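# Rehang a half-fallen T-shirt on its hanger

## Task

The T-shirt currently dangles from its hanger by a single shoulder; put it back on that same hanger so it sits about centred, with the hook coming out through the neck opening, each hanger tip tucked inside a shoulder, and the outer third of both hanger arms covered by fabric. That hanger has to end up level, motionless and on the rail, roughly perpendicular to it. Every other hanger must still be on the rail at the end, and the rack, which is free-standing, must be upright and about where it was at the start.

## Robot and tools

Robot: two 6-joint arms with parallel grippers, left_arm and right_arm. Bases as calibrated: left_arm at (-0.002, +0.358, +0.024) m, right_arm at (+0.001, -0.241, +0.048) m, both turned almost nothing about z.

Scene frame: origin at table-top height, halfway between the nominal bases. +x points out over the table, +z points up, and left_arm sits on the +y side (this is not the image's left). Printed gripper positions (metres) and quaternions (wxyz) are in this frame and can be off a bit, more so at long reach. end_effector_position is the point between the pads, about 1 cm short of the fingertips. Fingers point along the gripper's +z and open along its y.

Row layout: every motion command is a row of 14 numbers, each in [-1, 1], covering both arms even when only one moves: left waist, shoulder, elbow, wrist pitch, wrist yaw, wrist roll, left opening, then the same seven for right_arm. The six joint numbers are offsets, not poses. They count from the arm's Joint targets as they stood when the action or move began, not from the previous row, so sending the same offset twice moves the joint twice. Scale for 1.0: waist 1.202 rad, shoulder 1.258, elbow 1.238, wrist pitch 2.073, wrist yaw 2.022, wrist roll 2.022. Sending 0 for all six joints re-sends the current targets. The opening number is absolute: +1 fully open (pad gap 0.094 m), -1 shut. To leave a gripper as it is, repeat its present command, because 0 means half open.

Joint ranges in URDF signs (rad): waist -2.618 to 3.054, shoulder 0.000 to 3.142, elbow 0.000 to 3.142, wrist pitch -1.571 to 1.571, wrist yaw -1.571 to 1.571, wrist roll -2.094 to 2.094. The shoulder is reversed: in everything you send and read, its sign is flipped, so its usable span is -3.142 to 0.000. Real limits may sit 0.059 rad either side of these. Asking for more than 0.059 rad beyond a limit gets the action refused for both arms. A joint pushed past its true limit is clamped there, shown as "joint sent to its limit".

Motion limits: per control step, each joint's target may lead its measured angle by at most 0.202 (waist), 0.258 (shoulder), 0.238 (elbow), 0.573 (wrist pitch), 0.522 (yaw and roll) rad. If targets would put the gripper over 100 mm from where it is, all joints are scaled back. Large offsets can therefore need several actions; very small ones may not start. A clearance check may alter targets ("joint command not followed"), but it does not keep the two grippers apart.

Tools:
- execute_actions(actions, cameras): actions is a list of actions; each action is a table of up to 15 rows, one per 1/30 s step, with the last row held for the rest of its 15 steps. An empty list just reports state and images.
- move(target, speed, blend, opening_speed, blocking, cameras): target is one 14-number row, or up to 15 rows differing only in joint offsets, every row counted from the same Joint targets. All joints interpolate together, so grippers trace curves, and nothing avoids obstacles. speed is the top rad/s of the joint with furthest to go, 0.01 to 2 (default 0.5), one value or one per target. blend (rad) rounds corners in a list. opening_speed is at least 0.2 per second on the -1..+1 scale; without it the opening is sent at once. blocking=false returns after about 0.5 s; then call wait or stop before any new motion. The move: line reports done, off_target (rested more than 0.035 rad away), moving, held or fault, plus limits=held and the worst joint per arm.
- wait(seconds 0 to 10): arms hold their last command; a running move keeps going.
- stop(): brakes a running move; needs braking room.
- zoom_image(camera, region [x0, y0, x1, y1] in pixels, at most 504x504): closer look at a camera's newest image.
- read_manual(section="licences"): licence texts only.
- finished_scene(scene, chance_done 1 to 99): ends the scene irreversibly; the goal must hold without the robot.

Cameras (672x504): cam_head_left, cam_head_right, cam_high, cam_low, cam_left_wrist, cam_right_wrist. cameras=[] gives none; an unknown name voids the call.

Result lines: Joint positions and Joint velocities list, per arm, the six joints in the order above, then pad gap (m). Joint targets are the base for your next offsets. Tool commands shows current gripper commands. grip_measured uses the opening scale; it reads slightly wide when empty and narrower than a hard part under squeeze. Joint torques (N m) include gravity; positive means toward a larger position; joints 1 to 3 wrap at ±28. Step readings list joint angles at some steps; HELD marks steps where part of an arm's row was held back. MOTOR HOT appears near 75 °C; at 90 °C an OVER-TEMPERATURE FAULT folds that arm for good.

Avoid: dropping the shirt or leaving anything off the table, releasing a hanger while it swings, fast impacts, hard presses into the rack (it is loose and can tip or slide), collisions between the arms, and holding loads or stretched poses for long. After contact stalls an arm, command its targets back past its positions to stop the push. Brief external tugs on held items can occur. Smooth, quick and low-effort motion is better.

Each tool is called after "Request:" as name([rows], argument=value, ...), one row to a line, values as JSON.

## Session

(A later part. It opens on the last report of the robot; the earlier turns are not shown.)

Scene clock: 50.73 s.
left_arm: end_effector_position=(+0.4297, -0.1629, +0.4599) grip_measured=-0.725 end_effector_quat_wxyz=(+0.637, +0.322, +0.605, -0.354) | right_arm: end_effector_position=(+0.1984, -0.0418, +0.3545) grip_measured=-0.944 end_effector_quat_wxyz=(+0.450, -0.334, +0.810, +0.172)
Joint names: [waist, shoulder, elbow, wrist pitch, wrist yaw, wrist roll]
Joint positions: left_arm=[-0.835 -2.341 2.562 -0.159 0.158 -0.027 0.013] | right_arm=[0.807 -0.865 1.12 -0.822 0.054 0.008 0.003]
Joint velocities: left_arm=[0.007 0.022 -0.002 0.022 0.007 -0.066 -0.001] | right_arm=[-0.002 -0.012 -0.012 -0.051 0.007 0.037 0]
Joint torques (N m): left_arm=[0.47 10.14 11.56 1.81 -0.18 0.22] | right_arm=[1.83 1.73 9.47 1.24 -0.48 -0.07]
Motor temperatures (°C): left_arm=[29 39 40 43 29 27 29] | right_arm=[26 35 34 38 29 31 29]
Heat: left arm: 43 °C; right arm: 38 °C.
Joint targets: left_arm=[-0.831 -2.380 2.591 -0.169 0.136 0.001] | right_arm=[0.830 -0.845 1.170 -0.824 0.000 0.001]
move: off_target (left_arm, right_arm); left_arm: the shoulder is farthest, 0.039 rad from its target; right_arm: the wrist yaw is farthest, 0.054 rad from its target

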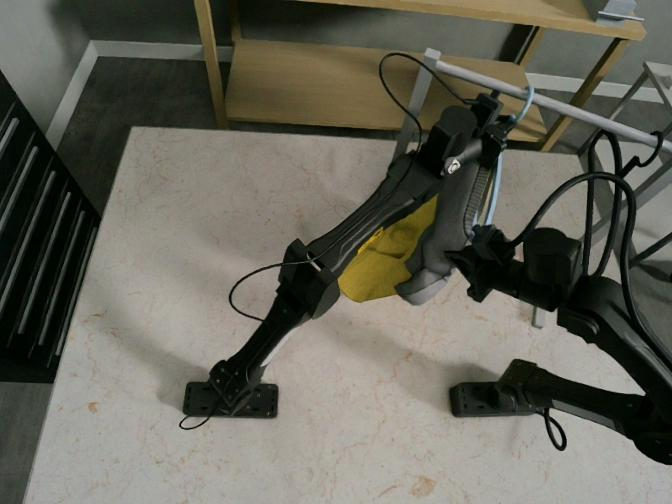

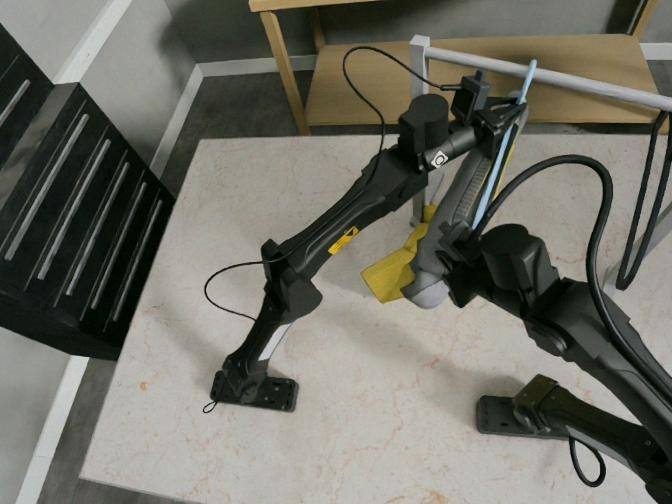

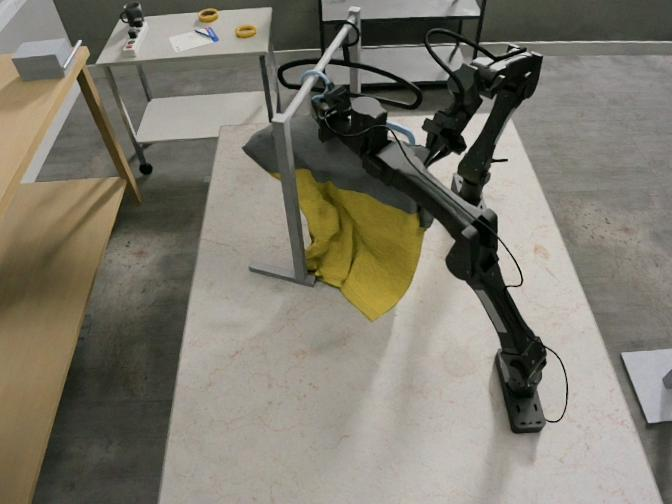

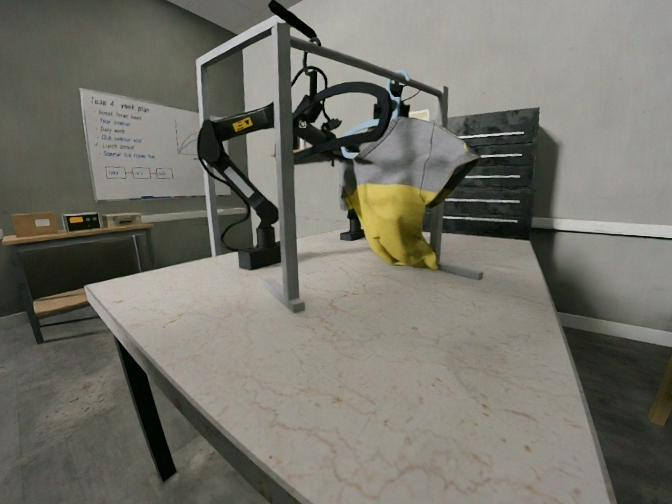

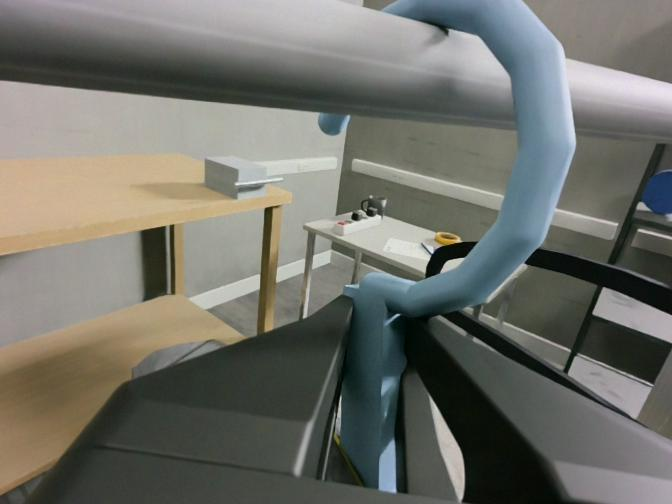

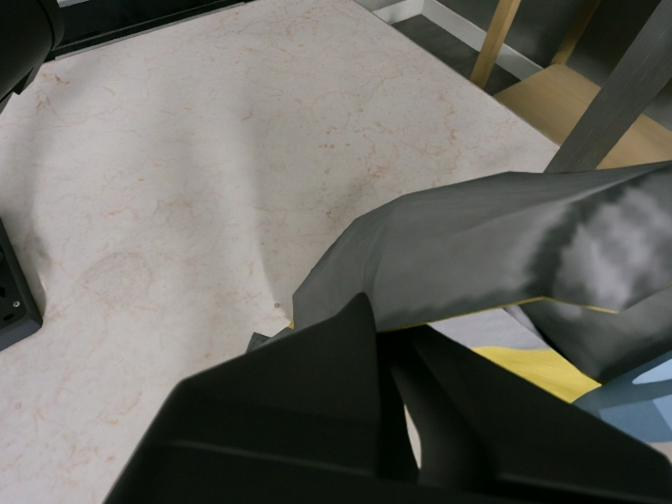

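Request:
move(target=[0,0,0,0,0,0,-0.9,-0.043,-0.0575,0.159,-0.012,0,0,-1], speed=0.2)

Scene clock: 52.50 s.
left_arm: end_effector_position=(+0.4281, -0.1631, +0.4629) grip_measured=-0.725 end_effector_quat_wxyz=(+0.637, +0.322, +0.603, -0.357) | right_arm: end_effector_position=(+0.2089, -0.0451, +0.4052) grip_measured=-0.944 end_effector_quat_wxyz=(+0.480, -0.313, +0.801, +0.175)
Joint names: [waist, shoulder, elbow, wrist pitch, wrist yaw, wrist roll]
Joint positions: left_arm=[-0.836 -2.341 2.568 -0.159 0.161 -0.032 0.013] | right_arm=[0.773 -0.928 1.305 -0.877 0.056 0.008 0.003]
Joint velocities: left_arm=[-0.002 -0.007 -0.012 -0.007 0.007 0.037 0] | right_arm=[-0.002 0.007 -0.012 -0.066 -0.022 -0.007 0]
Joint torques (N m): left_arm=[0.44 10.35 10.82 1.78 -0.24 0.35] | right_arm=[0.44 1.06 10.07 1.53 -0.5 -0.06]
Motor temperatures (°C): left_arm=[29 39 40 43 29 27 29] | right_arm=[26 35 35 38 29 31 29]
Heat: left arm: 43 °C; right arm: 38 °C.
Joint targets: left_arm=[-0.831 -2.380 2.590 -0.169 0.136 0.001] | right_arm=[0.779 -0.918 1.367 -0.849 0.000 0.001]
move: off_target (left_arm, right_arm); left_arm: the shoulder is farthest, 0.039 rad from its target; right_arm: the elbow is farthest, 0.061 rad from its target

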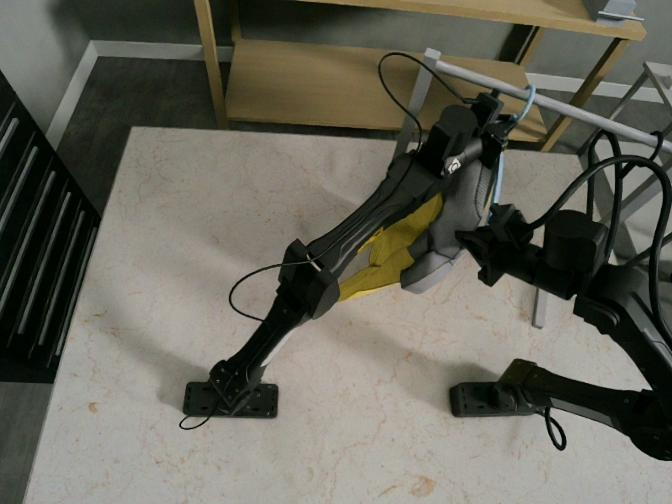

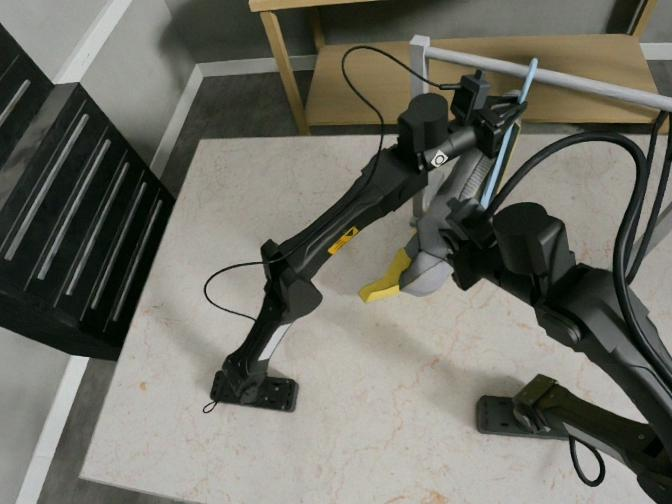

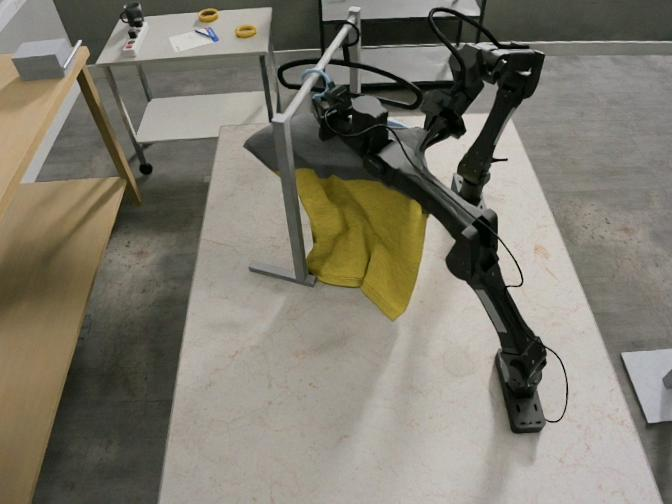

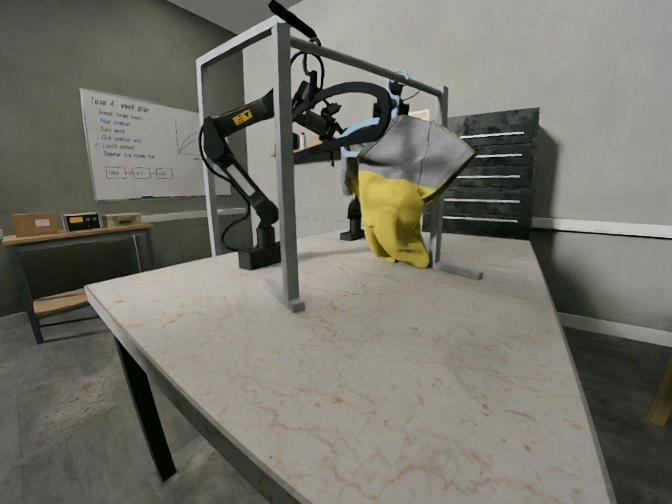

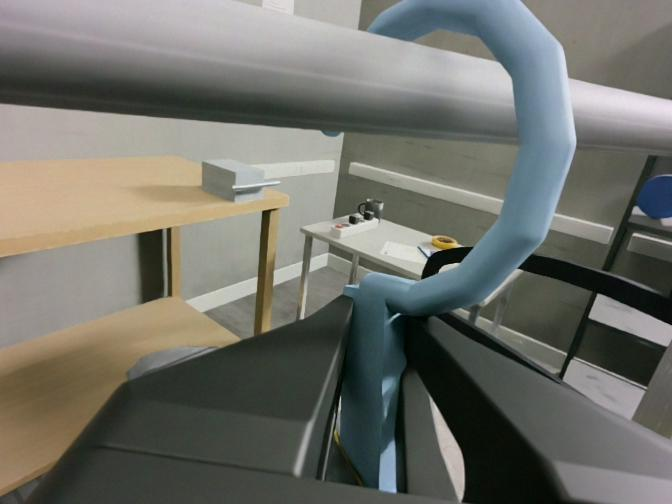

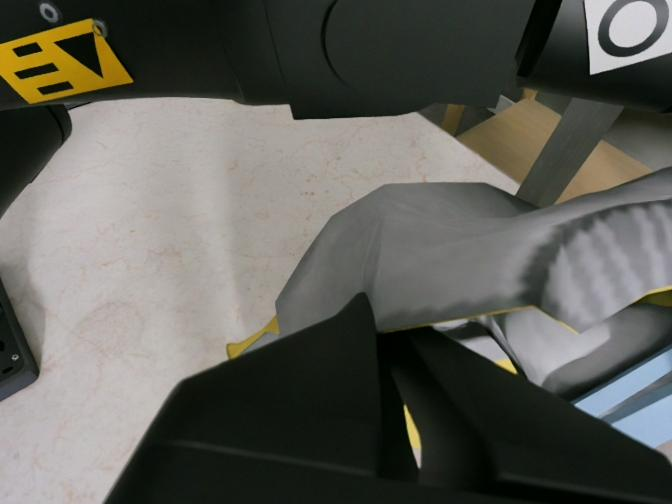

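Request:
execute_actions(actions=[])

Scene clock: 53.40 s.
left_arm: end_effector_position=(+0.4281, -0.1631, +0.4629) grip_measured=-0.725 end_effector_quat_wxyz=(+0.637, +0.322, +0.603, -0.357) | right_arm: end_effector_position=(+0.2089, -0.0451, +0.4052) grip_measured=-0.944 end_effector_quat_wxyz=(+0.480, -0.313, +0.801, +0.175)
Joint names: [waist, shoulder, elbow, wrist pitch, wrist yaw, wrist roll]
Joint positions: left_arm=[-0.836 -2.341 2.568 -0.159 0.161 -0.032 0.013] | right_arm=[0.773 -0.928 1.305 -0.877 0.056 0.008 0.003]
Joint velocities: left_arm=[-0.002 -0.002 -0.002 -0.007 -0.037 0.007 -0.001] | right_arm=[-0.022 0.002 0.012 -0.007 -0.007 0.007 0]
Joint torques (N m): left_arm=[0.44 10.3 11.04 1.8 -0.19 0.33] | right_arm=[0.44 1.03 10.07 1.53 -0.51 -0.06]
Motor temperatures (°C): left_arm=[29 39 40 43 29 27 29] | right_arm=[26 35 35 38 29 31 29]
Heat: left arm: 43 °C; right arm: 38 °C.
Joint targets: left_arm=[-0.831 -2.380 2.590 -0.169 0.136 0.001] | right_arm=[0.779 -0.918 1.367 -0.849 0.000 0.001]
Tool commands: left_gripper/opening=-0.9 right_gripper/opening=-1.0

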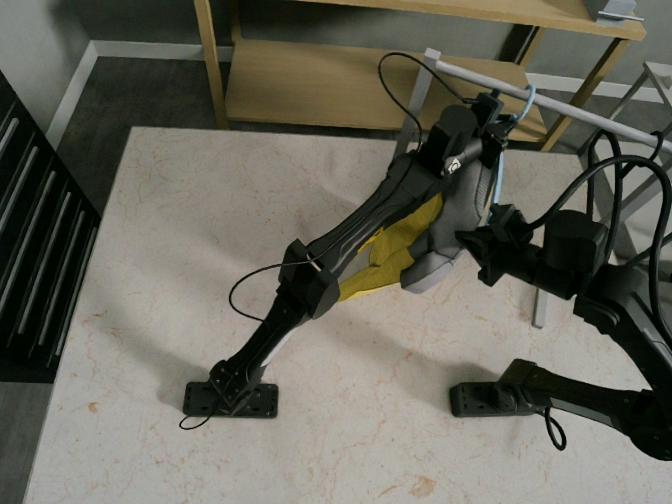

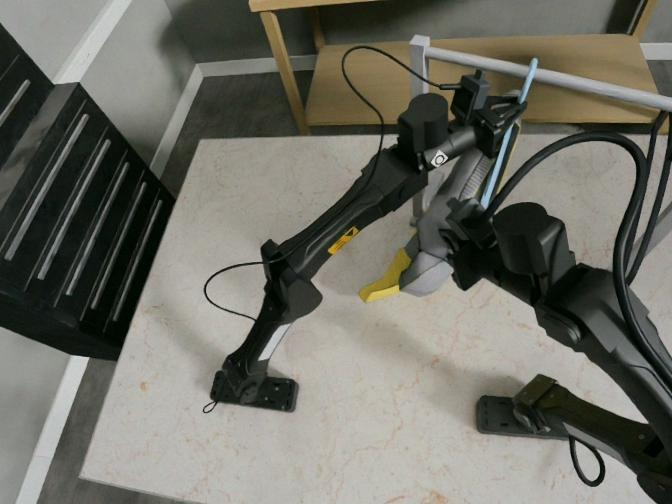

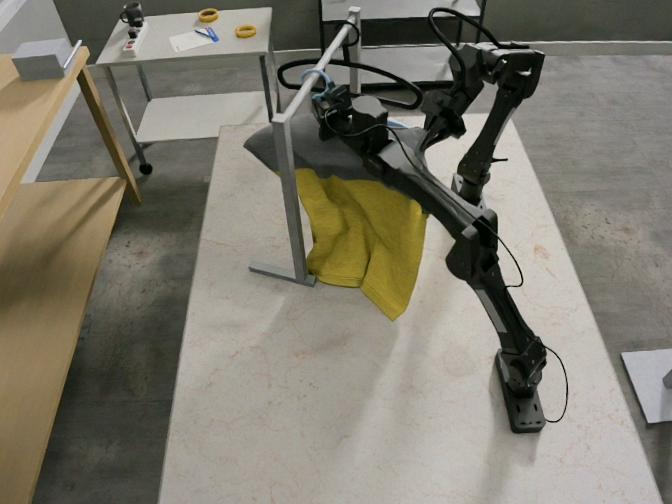

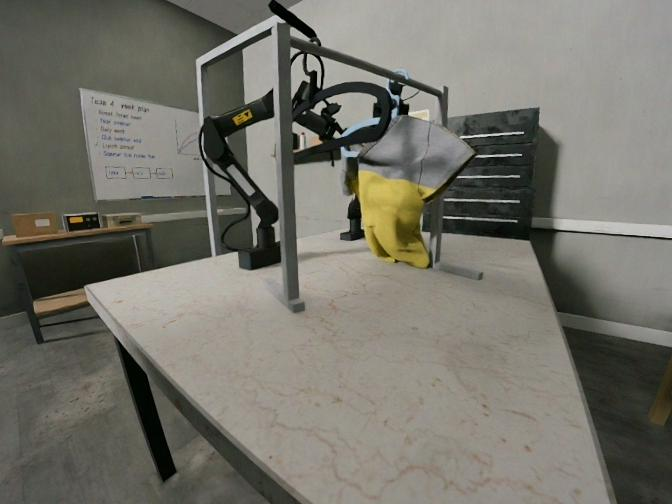

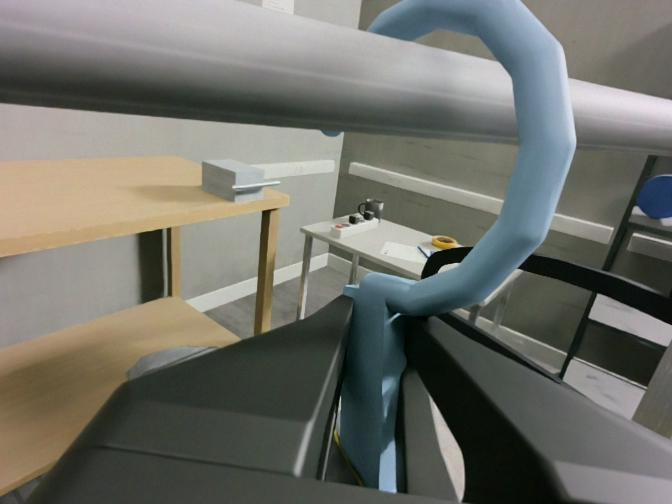

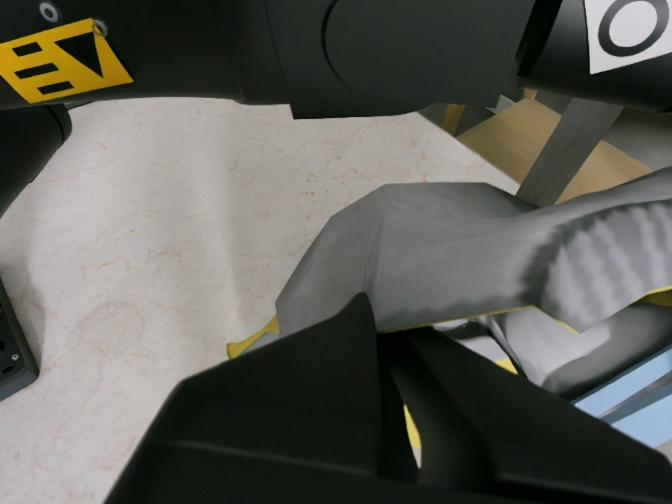

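Request:
zoom_image(camera="cam_right_wrist", region=[330, 170, 672, 426])

Request:
zoom_image(camera="cam_head_right", region=[360, 120, 560, 320])

Request:
zoom_image(camera="cam_low", region=[290, 60, 490, 210])

Scaled by 1.474 from the camera's 672x504 image, which has a finer 960x720 frame.

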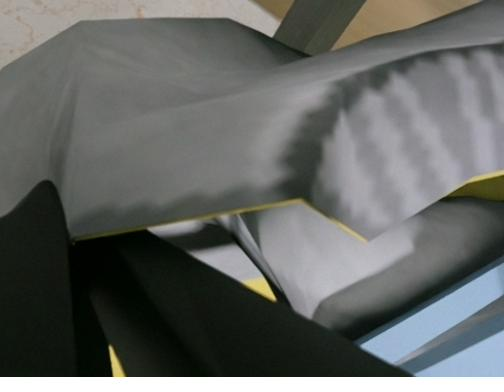

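Scaled by 2.520 from the camera's 672x504 image, which has a finer 960x720 frame.

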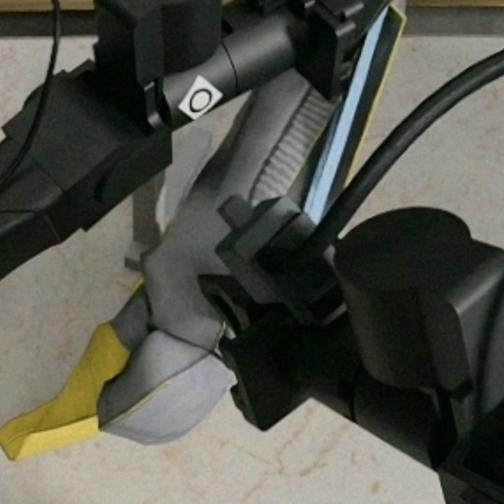

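Scaled by 2.520 from the camera's 672x504 image, which has a finer 960x720 frame.

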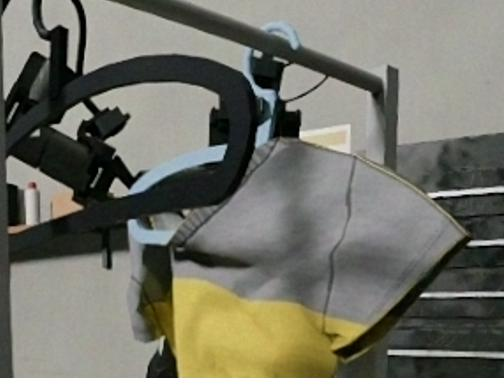

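Request:
move(target=[0,0,0,0,0,0,-0.9,-0.146,-0.089,0.104,-0.008,0,0,-1], speed=0.3, cameras=["cam_head_right","cam_low","cam_right_wrist"])

Request:
zoom_image(camera="cam_low", region=[290, 60, 490, 210])

Scene clock: 55.17 s.
left_arm: end_effector_position=(+0.4288, -0.1626, +0.4629) grip_measured=-0.725 end_effector_quat_wxyz=(+0.638, +0.320, +0.603, -0.356) | right_arm: end_effector_position=(+0.2524, -0.0649, +0.4237) grip_measured=-0.944 end_effector_quat_wxyz=(+0.487, -0.254, +0.823, +0.148)
Joint names: [waist, shoulder, elbow, wrist pitch, wrist yaw, wrist roll]
Joint positions: left_arm=[-0.836 -2.341 2.568 -0.159 0.156 -0.032 0.013] | right_arm=[0.606 -1.039 1.433 -0.898 0.022 0.008 0.003]
Joint velocities: left_arm=[-0.032 0.012 -0.012 0.022 0.022 -0.022 0] | right_arm=[-0.002 -0.002 -0.002 0.007 0.007 0.051 0]
Joint torques (N m): left_arm=[0.5 10.25 11 1.78 -0.17 0.3] | right_arm=[-0.27 1.77 10.09 1.59 -0.16 -0.06]
Motor temperatures (°C): left_arm=[29 39 40 43 29 27 29] | right_arm=[26 35 35 39 29 31 29]
Heat: left arm: 43 °C; right arm: 39 °C.
Joint targets: left_arm=[-0.831 -2.380 2.590 -0.169 0.136 0.001] | right_arm=[0.603 -1.030 1.495 -0.865 0.000 0.001]
move: off_target (left_arm, right_arm); left_arm: the shoulder is farthest, 0.039 rad from its target; right_arm: the elbow is farthest, 0.062 rad from its target
Images, in order (width x height): cam_head_right 672x504, cam_low 672x504, cam_right_wrist 672x504.

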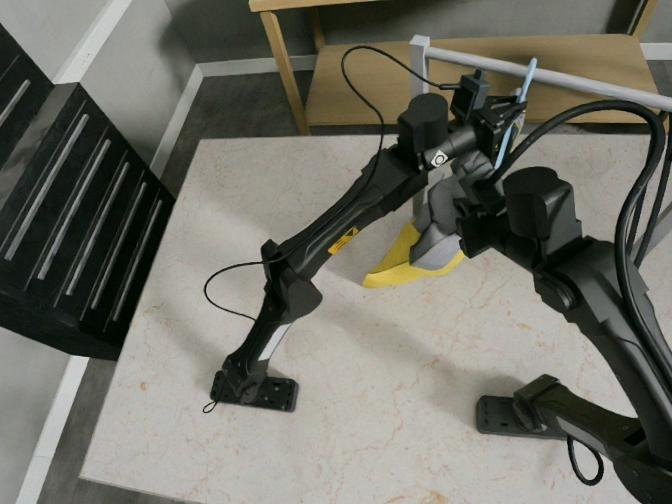

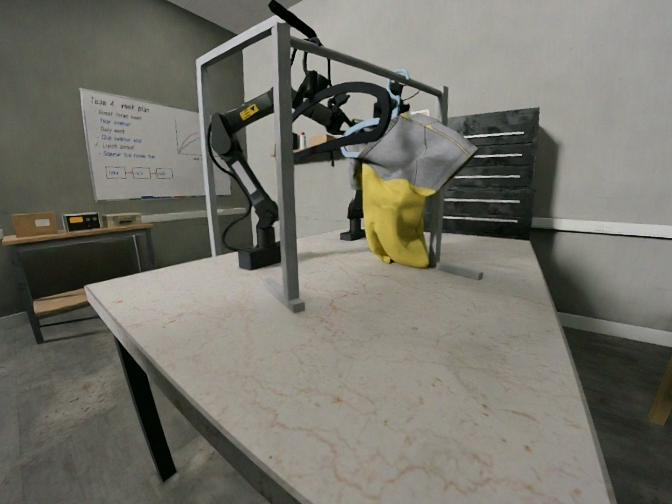

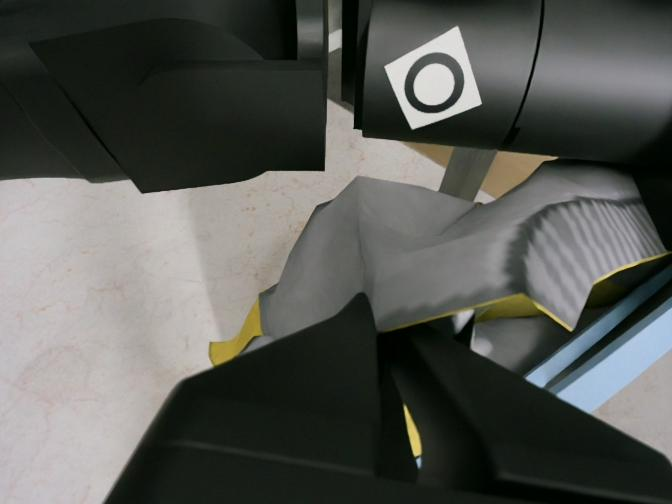

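Scaled by 2.520 from the camera's 672x504 image, which has a finer 960x720 frame.

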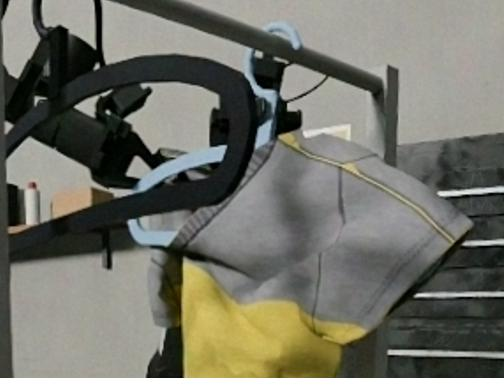

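Request:
zoom_image(camera="cam_low", region=[325, 100, 425, 175])

Request:
zoom_image(camera="cam_right_wrist", region=[350, 150, 672, 400])

Scaled by 5.040 from the camera's 672x504 image, which has a finer 960x720 frame.

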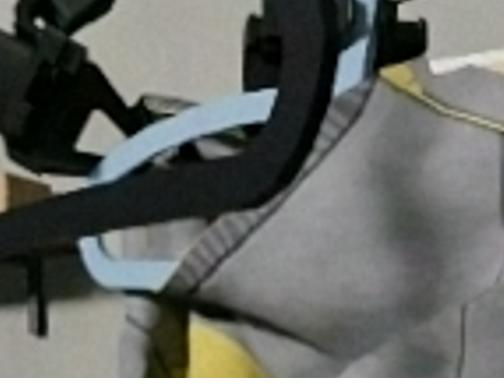

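Scaled by 1.565 from the camera's 672x504 image, which has a finer 960x720 frame.

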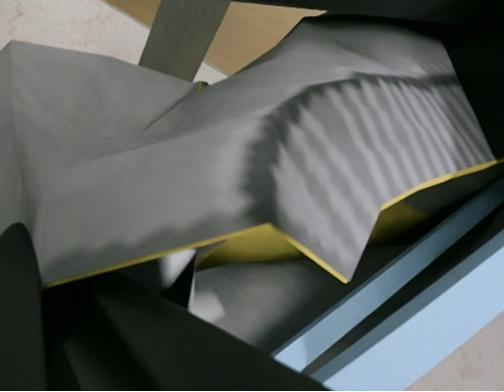

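Request:
move([
  [0,0,0,0,0,0,-0.9,0.146,0.089,-0.104,0.008,0,0,-1],
  [0,0,0,0,0,0,-0.9,0.245,0.252,-0.397,0.084,0,0,-1],
], speed=0.3, blend=0.05, cameras=["cam_head_right","cam_low","cam_right_wrist"])

Request:
zoom_image(camera="cam_low", region=[325, 100, 425, 175])

Scene clock: 59.13 s.
left_arm: end_effector_position=(+0.4252, -0.1654, +0.4614) grip_measured=-0.725 end_effector_quat_wxyz=(+0.633, +0.325, +0.603, -0.360) | right_arm: end_effector_position=(+0.1738, -0.0426, +0.3554) grip_measured=-0.944 end_effector_quat_wxyz=(+0.481, -0.350, +0.778, +0.204)
Joint names: [waist, shoulder, elbow, wrist pitch, wrist yaw, wrist roll]
Joint positions: left_arm=[-0.84 -2.341 2.568 -0.165 0.167 -0.032 0.013] | right_arm=[0.875 -0.73 1.012 -0.756 0.057 0.008 0.003]
Joint velocities: left_arm=[-0.012 -0.007 -0.007 -0.022 -0.037 -0.022 0] | right_arm=[0.007 -0.017 -0.007 -0.022 0.022 0.066 0]
Joint torques (N m): left_arm=[0.81 10.33 10.7 1.83 -0.26 0.32] | right_arm=[1.76 0.57 5.23 1.86 -0.53 -0.06]
Motor temperatures (°C): left_arm=[29 40 41 43 29 27 29] | right_arm=[26 35 35 40 29 31 29]
Heat: left arm: 43 °C; right arm: 40 °C.
Joint targets: left_arm=[-0.831 -2.380 2.590 -0.169 0.136 0.001] | right_arm=[0.898 -0.713 1.004 -0.691 0.000 0.001]
move: off_target (left_arm, right_arm); left_arm: the shoulder is farthest, 0.039 rad from its target; right_arm: the wrist pitch is farthest, 0.065 rad from its target
Images, in order (width x height): cam_head_right 672x504, cam_low 672x504, cam_right_wrist 672x504.

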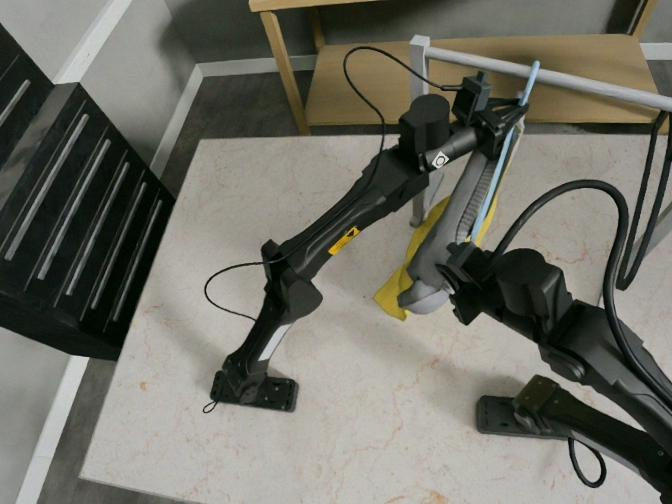

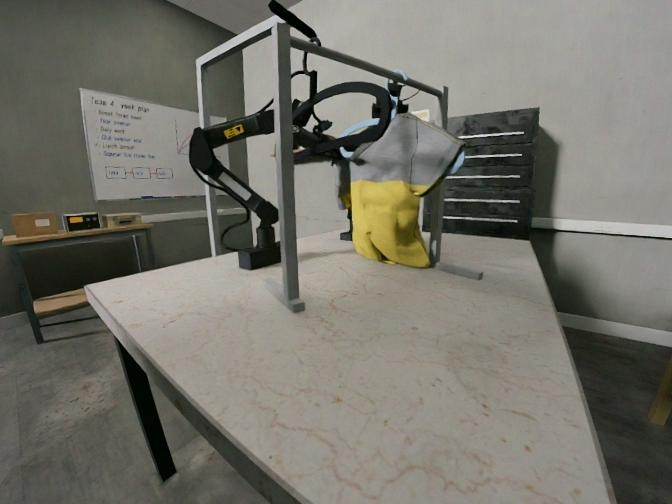

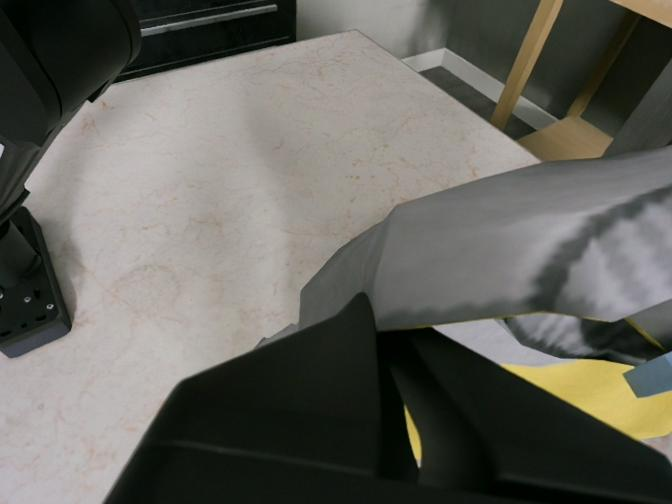

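Scaled by 5.040 from the camera's 672x504 image, which has a finer 960x720 frame.

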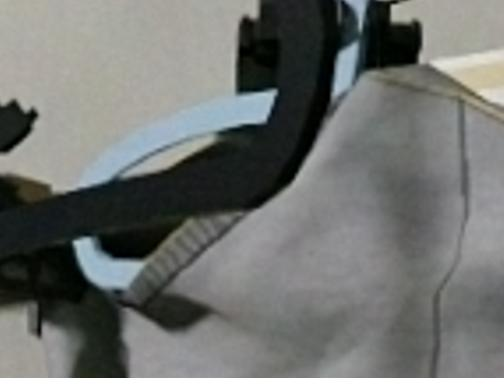

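Request:
move(target=[0,0,0,0,0,0,-0.9,0.079,0.113,-0.153,0.023,0,0,-1], speed=0.2, cameras=["cam_head_right","cam_low","cam_right_wrist"])

Request:
zoom_image(camera="cam_low", region=[325, 100, 425, 175])

Scene clock: 60.87 s.
left_arm: end_effector_position=(+0.4243, -0.1659, +0.4610) grip_measured=-0.725 end_effector_quat_wxyz=(+0.632, +0.328, +0.602, -0.361) | right_arm: end_effector_position=(+0.1503, -0.0426, +0.3268) grip_measured=-0.944 end_effector_quat_wxyz=(+0.492, -0.373, +0.754, +0.226)
Joint names: [waist, shoulder, elbow, wrist pitch, wrist yaw, wrist roll]
Joint positions: left_arm=[-0.84 -2.341 2.568 -0.167 0.173 -0.032 0.013] | right_arm=[0.965 -0.582 0.83 -0.677 0.08 0.008 0.003]
Joint velocities: left_arm=[0.017 0.007 -0.002 -0.095 -0.066 -0.007 0.001] | right_arm=[-0.002 0.012 -0.002 -0.081 -0.022 -0.037 0]
Joint torques (N m): left_arm=[0.81 10.36 10.88 1.89 -0.34 0.34] | right_arm=[2.11 -0.84 4.81 1.61 -0.75 -0.06]
Motor temperatures (°C): left_arm=[29 40 41 43 29 27 29] | right_arm=[26 35 35 40 29 31 29]
Heat: left arm: 43 °C; right arm: 40 °C.
Joint targets: left_arm=[-0.831 -2.380 2.590 -0.169 0.136 0.001] | right_arm=[0.993 -0.571 0.814 -0.643 0.000 0.001]
move: off_target (left_arm, right_arm); left_arm: the shoulder is farthest, 0.039 rad from its target; right_arm: the wrist yaw is farthest, 0.080 rad from its target
Images, in order (width x height): cam_head_right 672x504, cam_low 672x504, cam_right_wrist 672x504.

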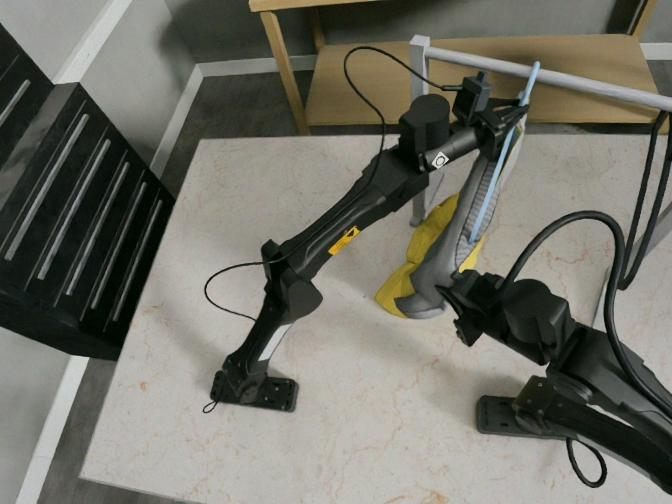

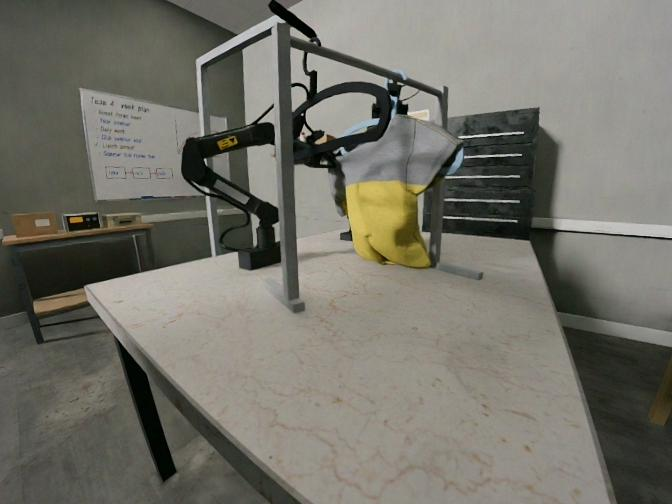

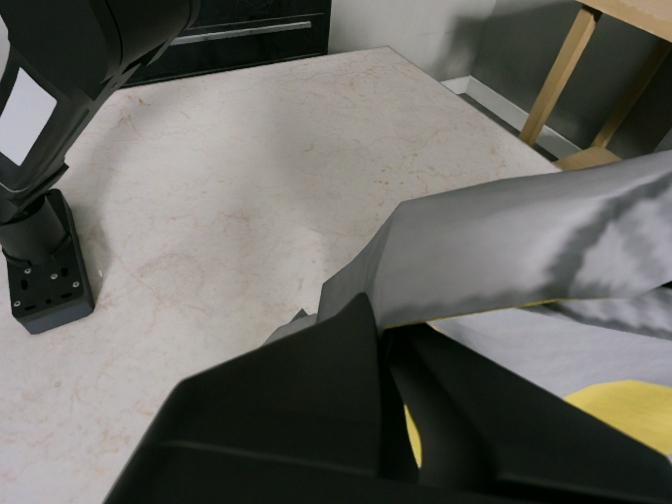

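Scaled by 5.040 from the camera's 672x504 image, which has a finer 960x720 frame.

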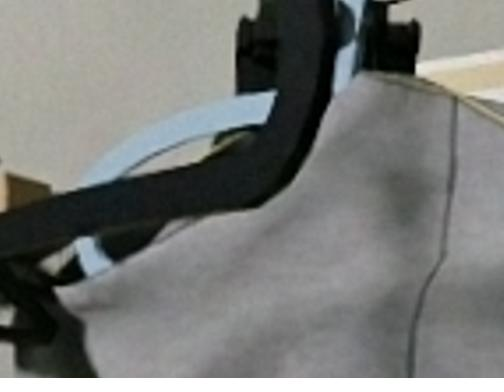

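Request:
move(target=[0,0,0,0,0,0,-0.9,-0.063,-0.237,0.485,-0.146,0,0,-1], speed=0.3, cameras=["cam_head_right","cam_low","cam_right_wrist"])

Request:
zoom_image(camera="cam_low", region=[325, 100, 425, 175])

Request:
zoom_image(camera="cam_head_right", region=[360, 120, 560, 320])

Scene clock: 63.73 s.
left_arm: end_effector_position=(+0.4238, -0.1662, +0.4614) grip_measured=-0.725 end_effector_quat_wxyz=(+0.629, +0.324, +0.604, -0.367) | right_arm: end_effector_position=(+0.1671, -0.0434, +0.4109) grip_measured=-0.944 end_effector_quat_wxyz=(+0.463, -0.364, +0.785, +0.193)
Joint names: [waist, shoulder, elbow, wrist pitch, wrist yaw, wrist roll]
Joint positions: left_arm=[-0.84 -2.341 2.568 -0.165 0.176 -0.047 0.013] | right_arm=[0.909 -0.879 1.35 -0.993 0.08 0.008 0.003]
Joint velocities: left_arm=[-0.012 -0.007 -0.002 -0.037 -0.022 -0.022 -0.001] | right_arm=[0.002 -0.007 -0.002 0.051 0.007 0.037 0]
Joint torques (N m): left_arm=[0.81 10.33 10.82 1.86 -0.41 0.45] | right_arm=[0.62 0.28 10.04 1.71 -0.75 -0.08]
Motor temperatures (°C): left_arm=[29 40 41 43 29 27 29] | right_arm=[26 35 35 40 29 31 29]
Heat: left arm: 43 °C; right arm: 40 °C.
Joint targets: left_arm=[-0.831 -2.380 2.590 -0.169 0.136 0.001] | right_arm=[0.917 -0.869 1.415 -0.946 0.000 0.001]
move: off_target (left_arm, right_arm); left_arm: the wrist roll is farthest, 0.048 rad from its target; right_arm: the wrist yaw is farthest, 0.080 rad from its target
Images, in order (width x height): cam_head_right 672x504, cam_low 672x504, cam_right_wrist 672x504.

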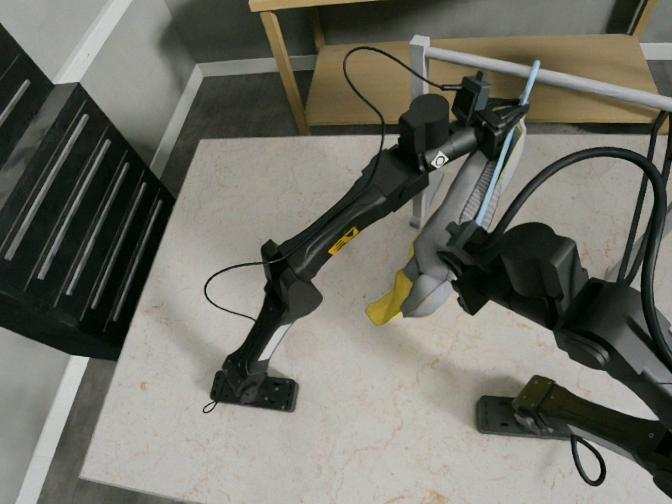

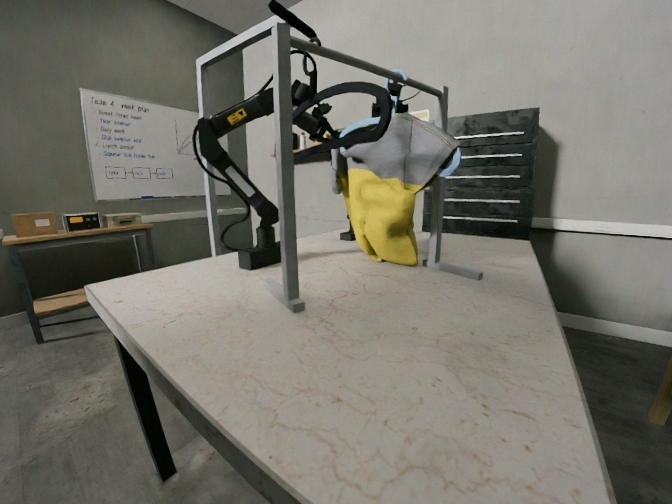

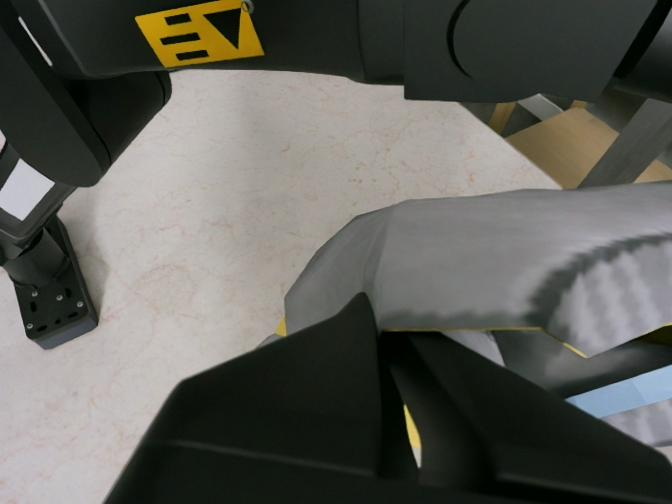

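Scaled by 5.040 from the camera's 672x504 image, which has a finer 960x720 frame.

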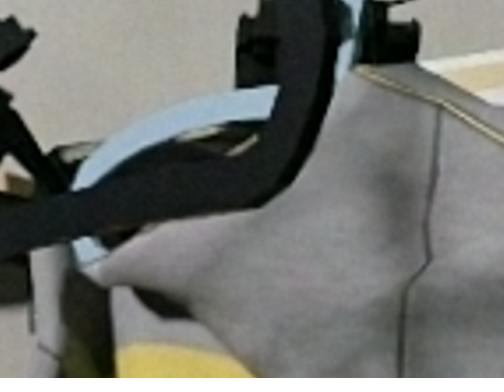

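Scaled by 2.520 from the camera's 672x504 image, which has a finer 960x720 frame.

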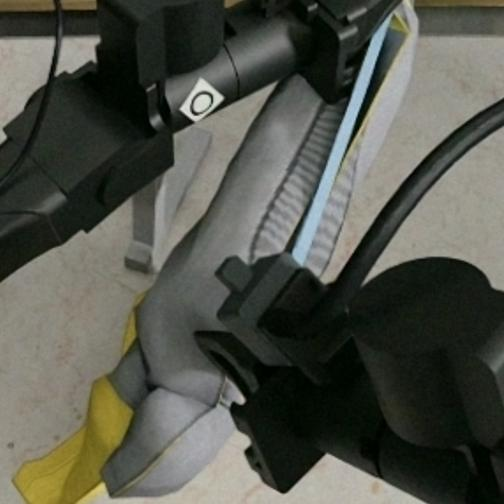

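Request:
move(target=[0,0,0,0,0,0,-0.9,0.113,0.246,-0.410,0.0955,0,0,-1], speed=0.3, cameras=["cam_low","cam_right_wrist"])

Request:
zoom_image(camera="cam_low", region=[315, 100, 425, 185])

Scene clock: 66.63 s.
left_arm: end_effector_position=(+0.4222, -0.1675, +0.4614) grip_measured=-0.727 end_effector_quat_wxyz=(+0.631, +0.330, +0.601, -0.364) | right_arm: end_effector_position=(+0.1320, -0.0475, +0.3464) grip_measured=-0.944 end_effector_quat_wxyz=(+0.486, -0.394, +0.744, +0.237)
Joint names: [waist, shoulder, elbow, wrist pitch, wrist yaw, wrist roll]
Joint positions: left_arm=[-0.842 -2.341 2.568 -0.165 0.179 -0.032 0.013] | right_arm=[1.025 -0.572 0.922 -0.78 0.088 0.008 0.003]
Joint velocities: left_arm=[0.002 -0.002 0.012 0.007 -0.037 0.037 0] | right_arm=[-0.017 0.002 -0.017 -0.037 0.022 0.095 -0.001]
Joint torques (N m): left_arm=[0.91 10.1 10.91 1.89 -0.44 0.32] | right_arm=[2.14 -1.1 4.64 1.62 -0.83 -0.07]
Motor temperatures (°C): left_arm=[29 40 41 43 29 27 29] | right_arm=[26 35 35 41 29 31 29]
Heat: left arm: 43 °C; right arm: 41 °C.
Joint targets: left_arm=[-0.831 -2.380 2.590 -0.169 0.136 0.001] | right_arm=[1.053 -0.559 0.907 -0.748 0.000 0.001]
move: off_target (left_arm, right_arm); left_arm: the wrist yaw is farthest, 0.043 rad from its target; right_arm: the wrist yaw is farthest, 0.088 rad from its target
Images, in order (width x height): cam_low 672x504, cam_right_wrist 672x504.

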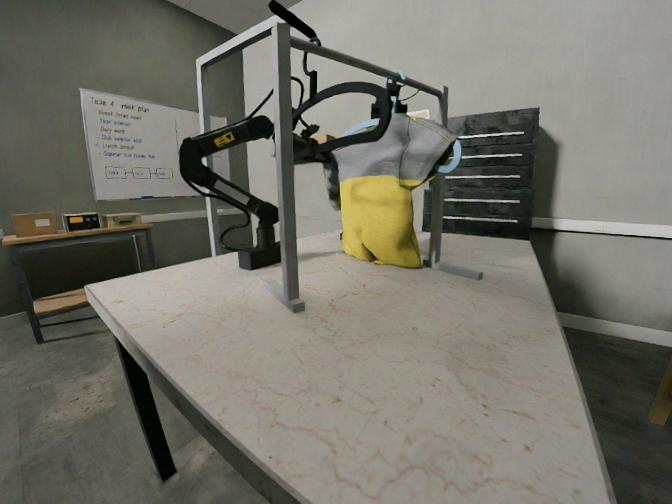

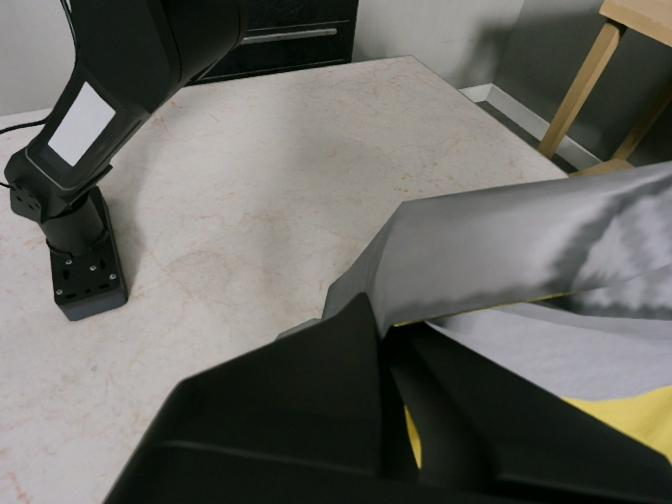

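Scaled by 4.582 from the camera's 672x504 image, which has a finer 960x720 frame.

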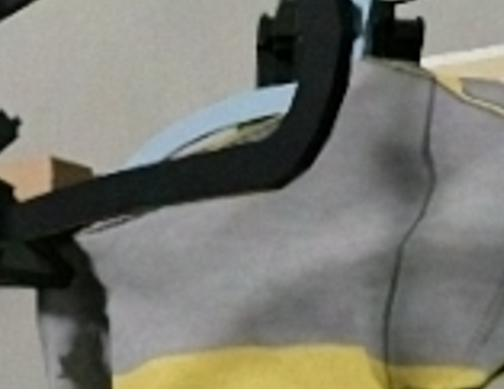

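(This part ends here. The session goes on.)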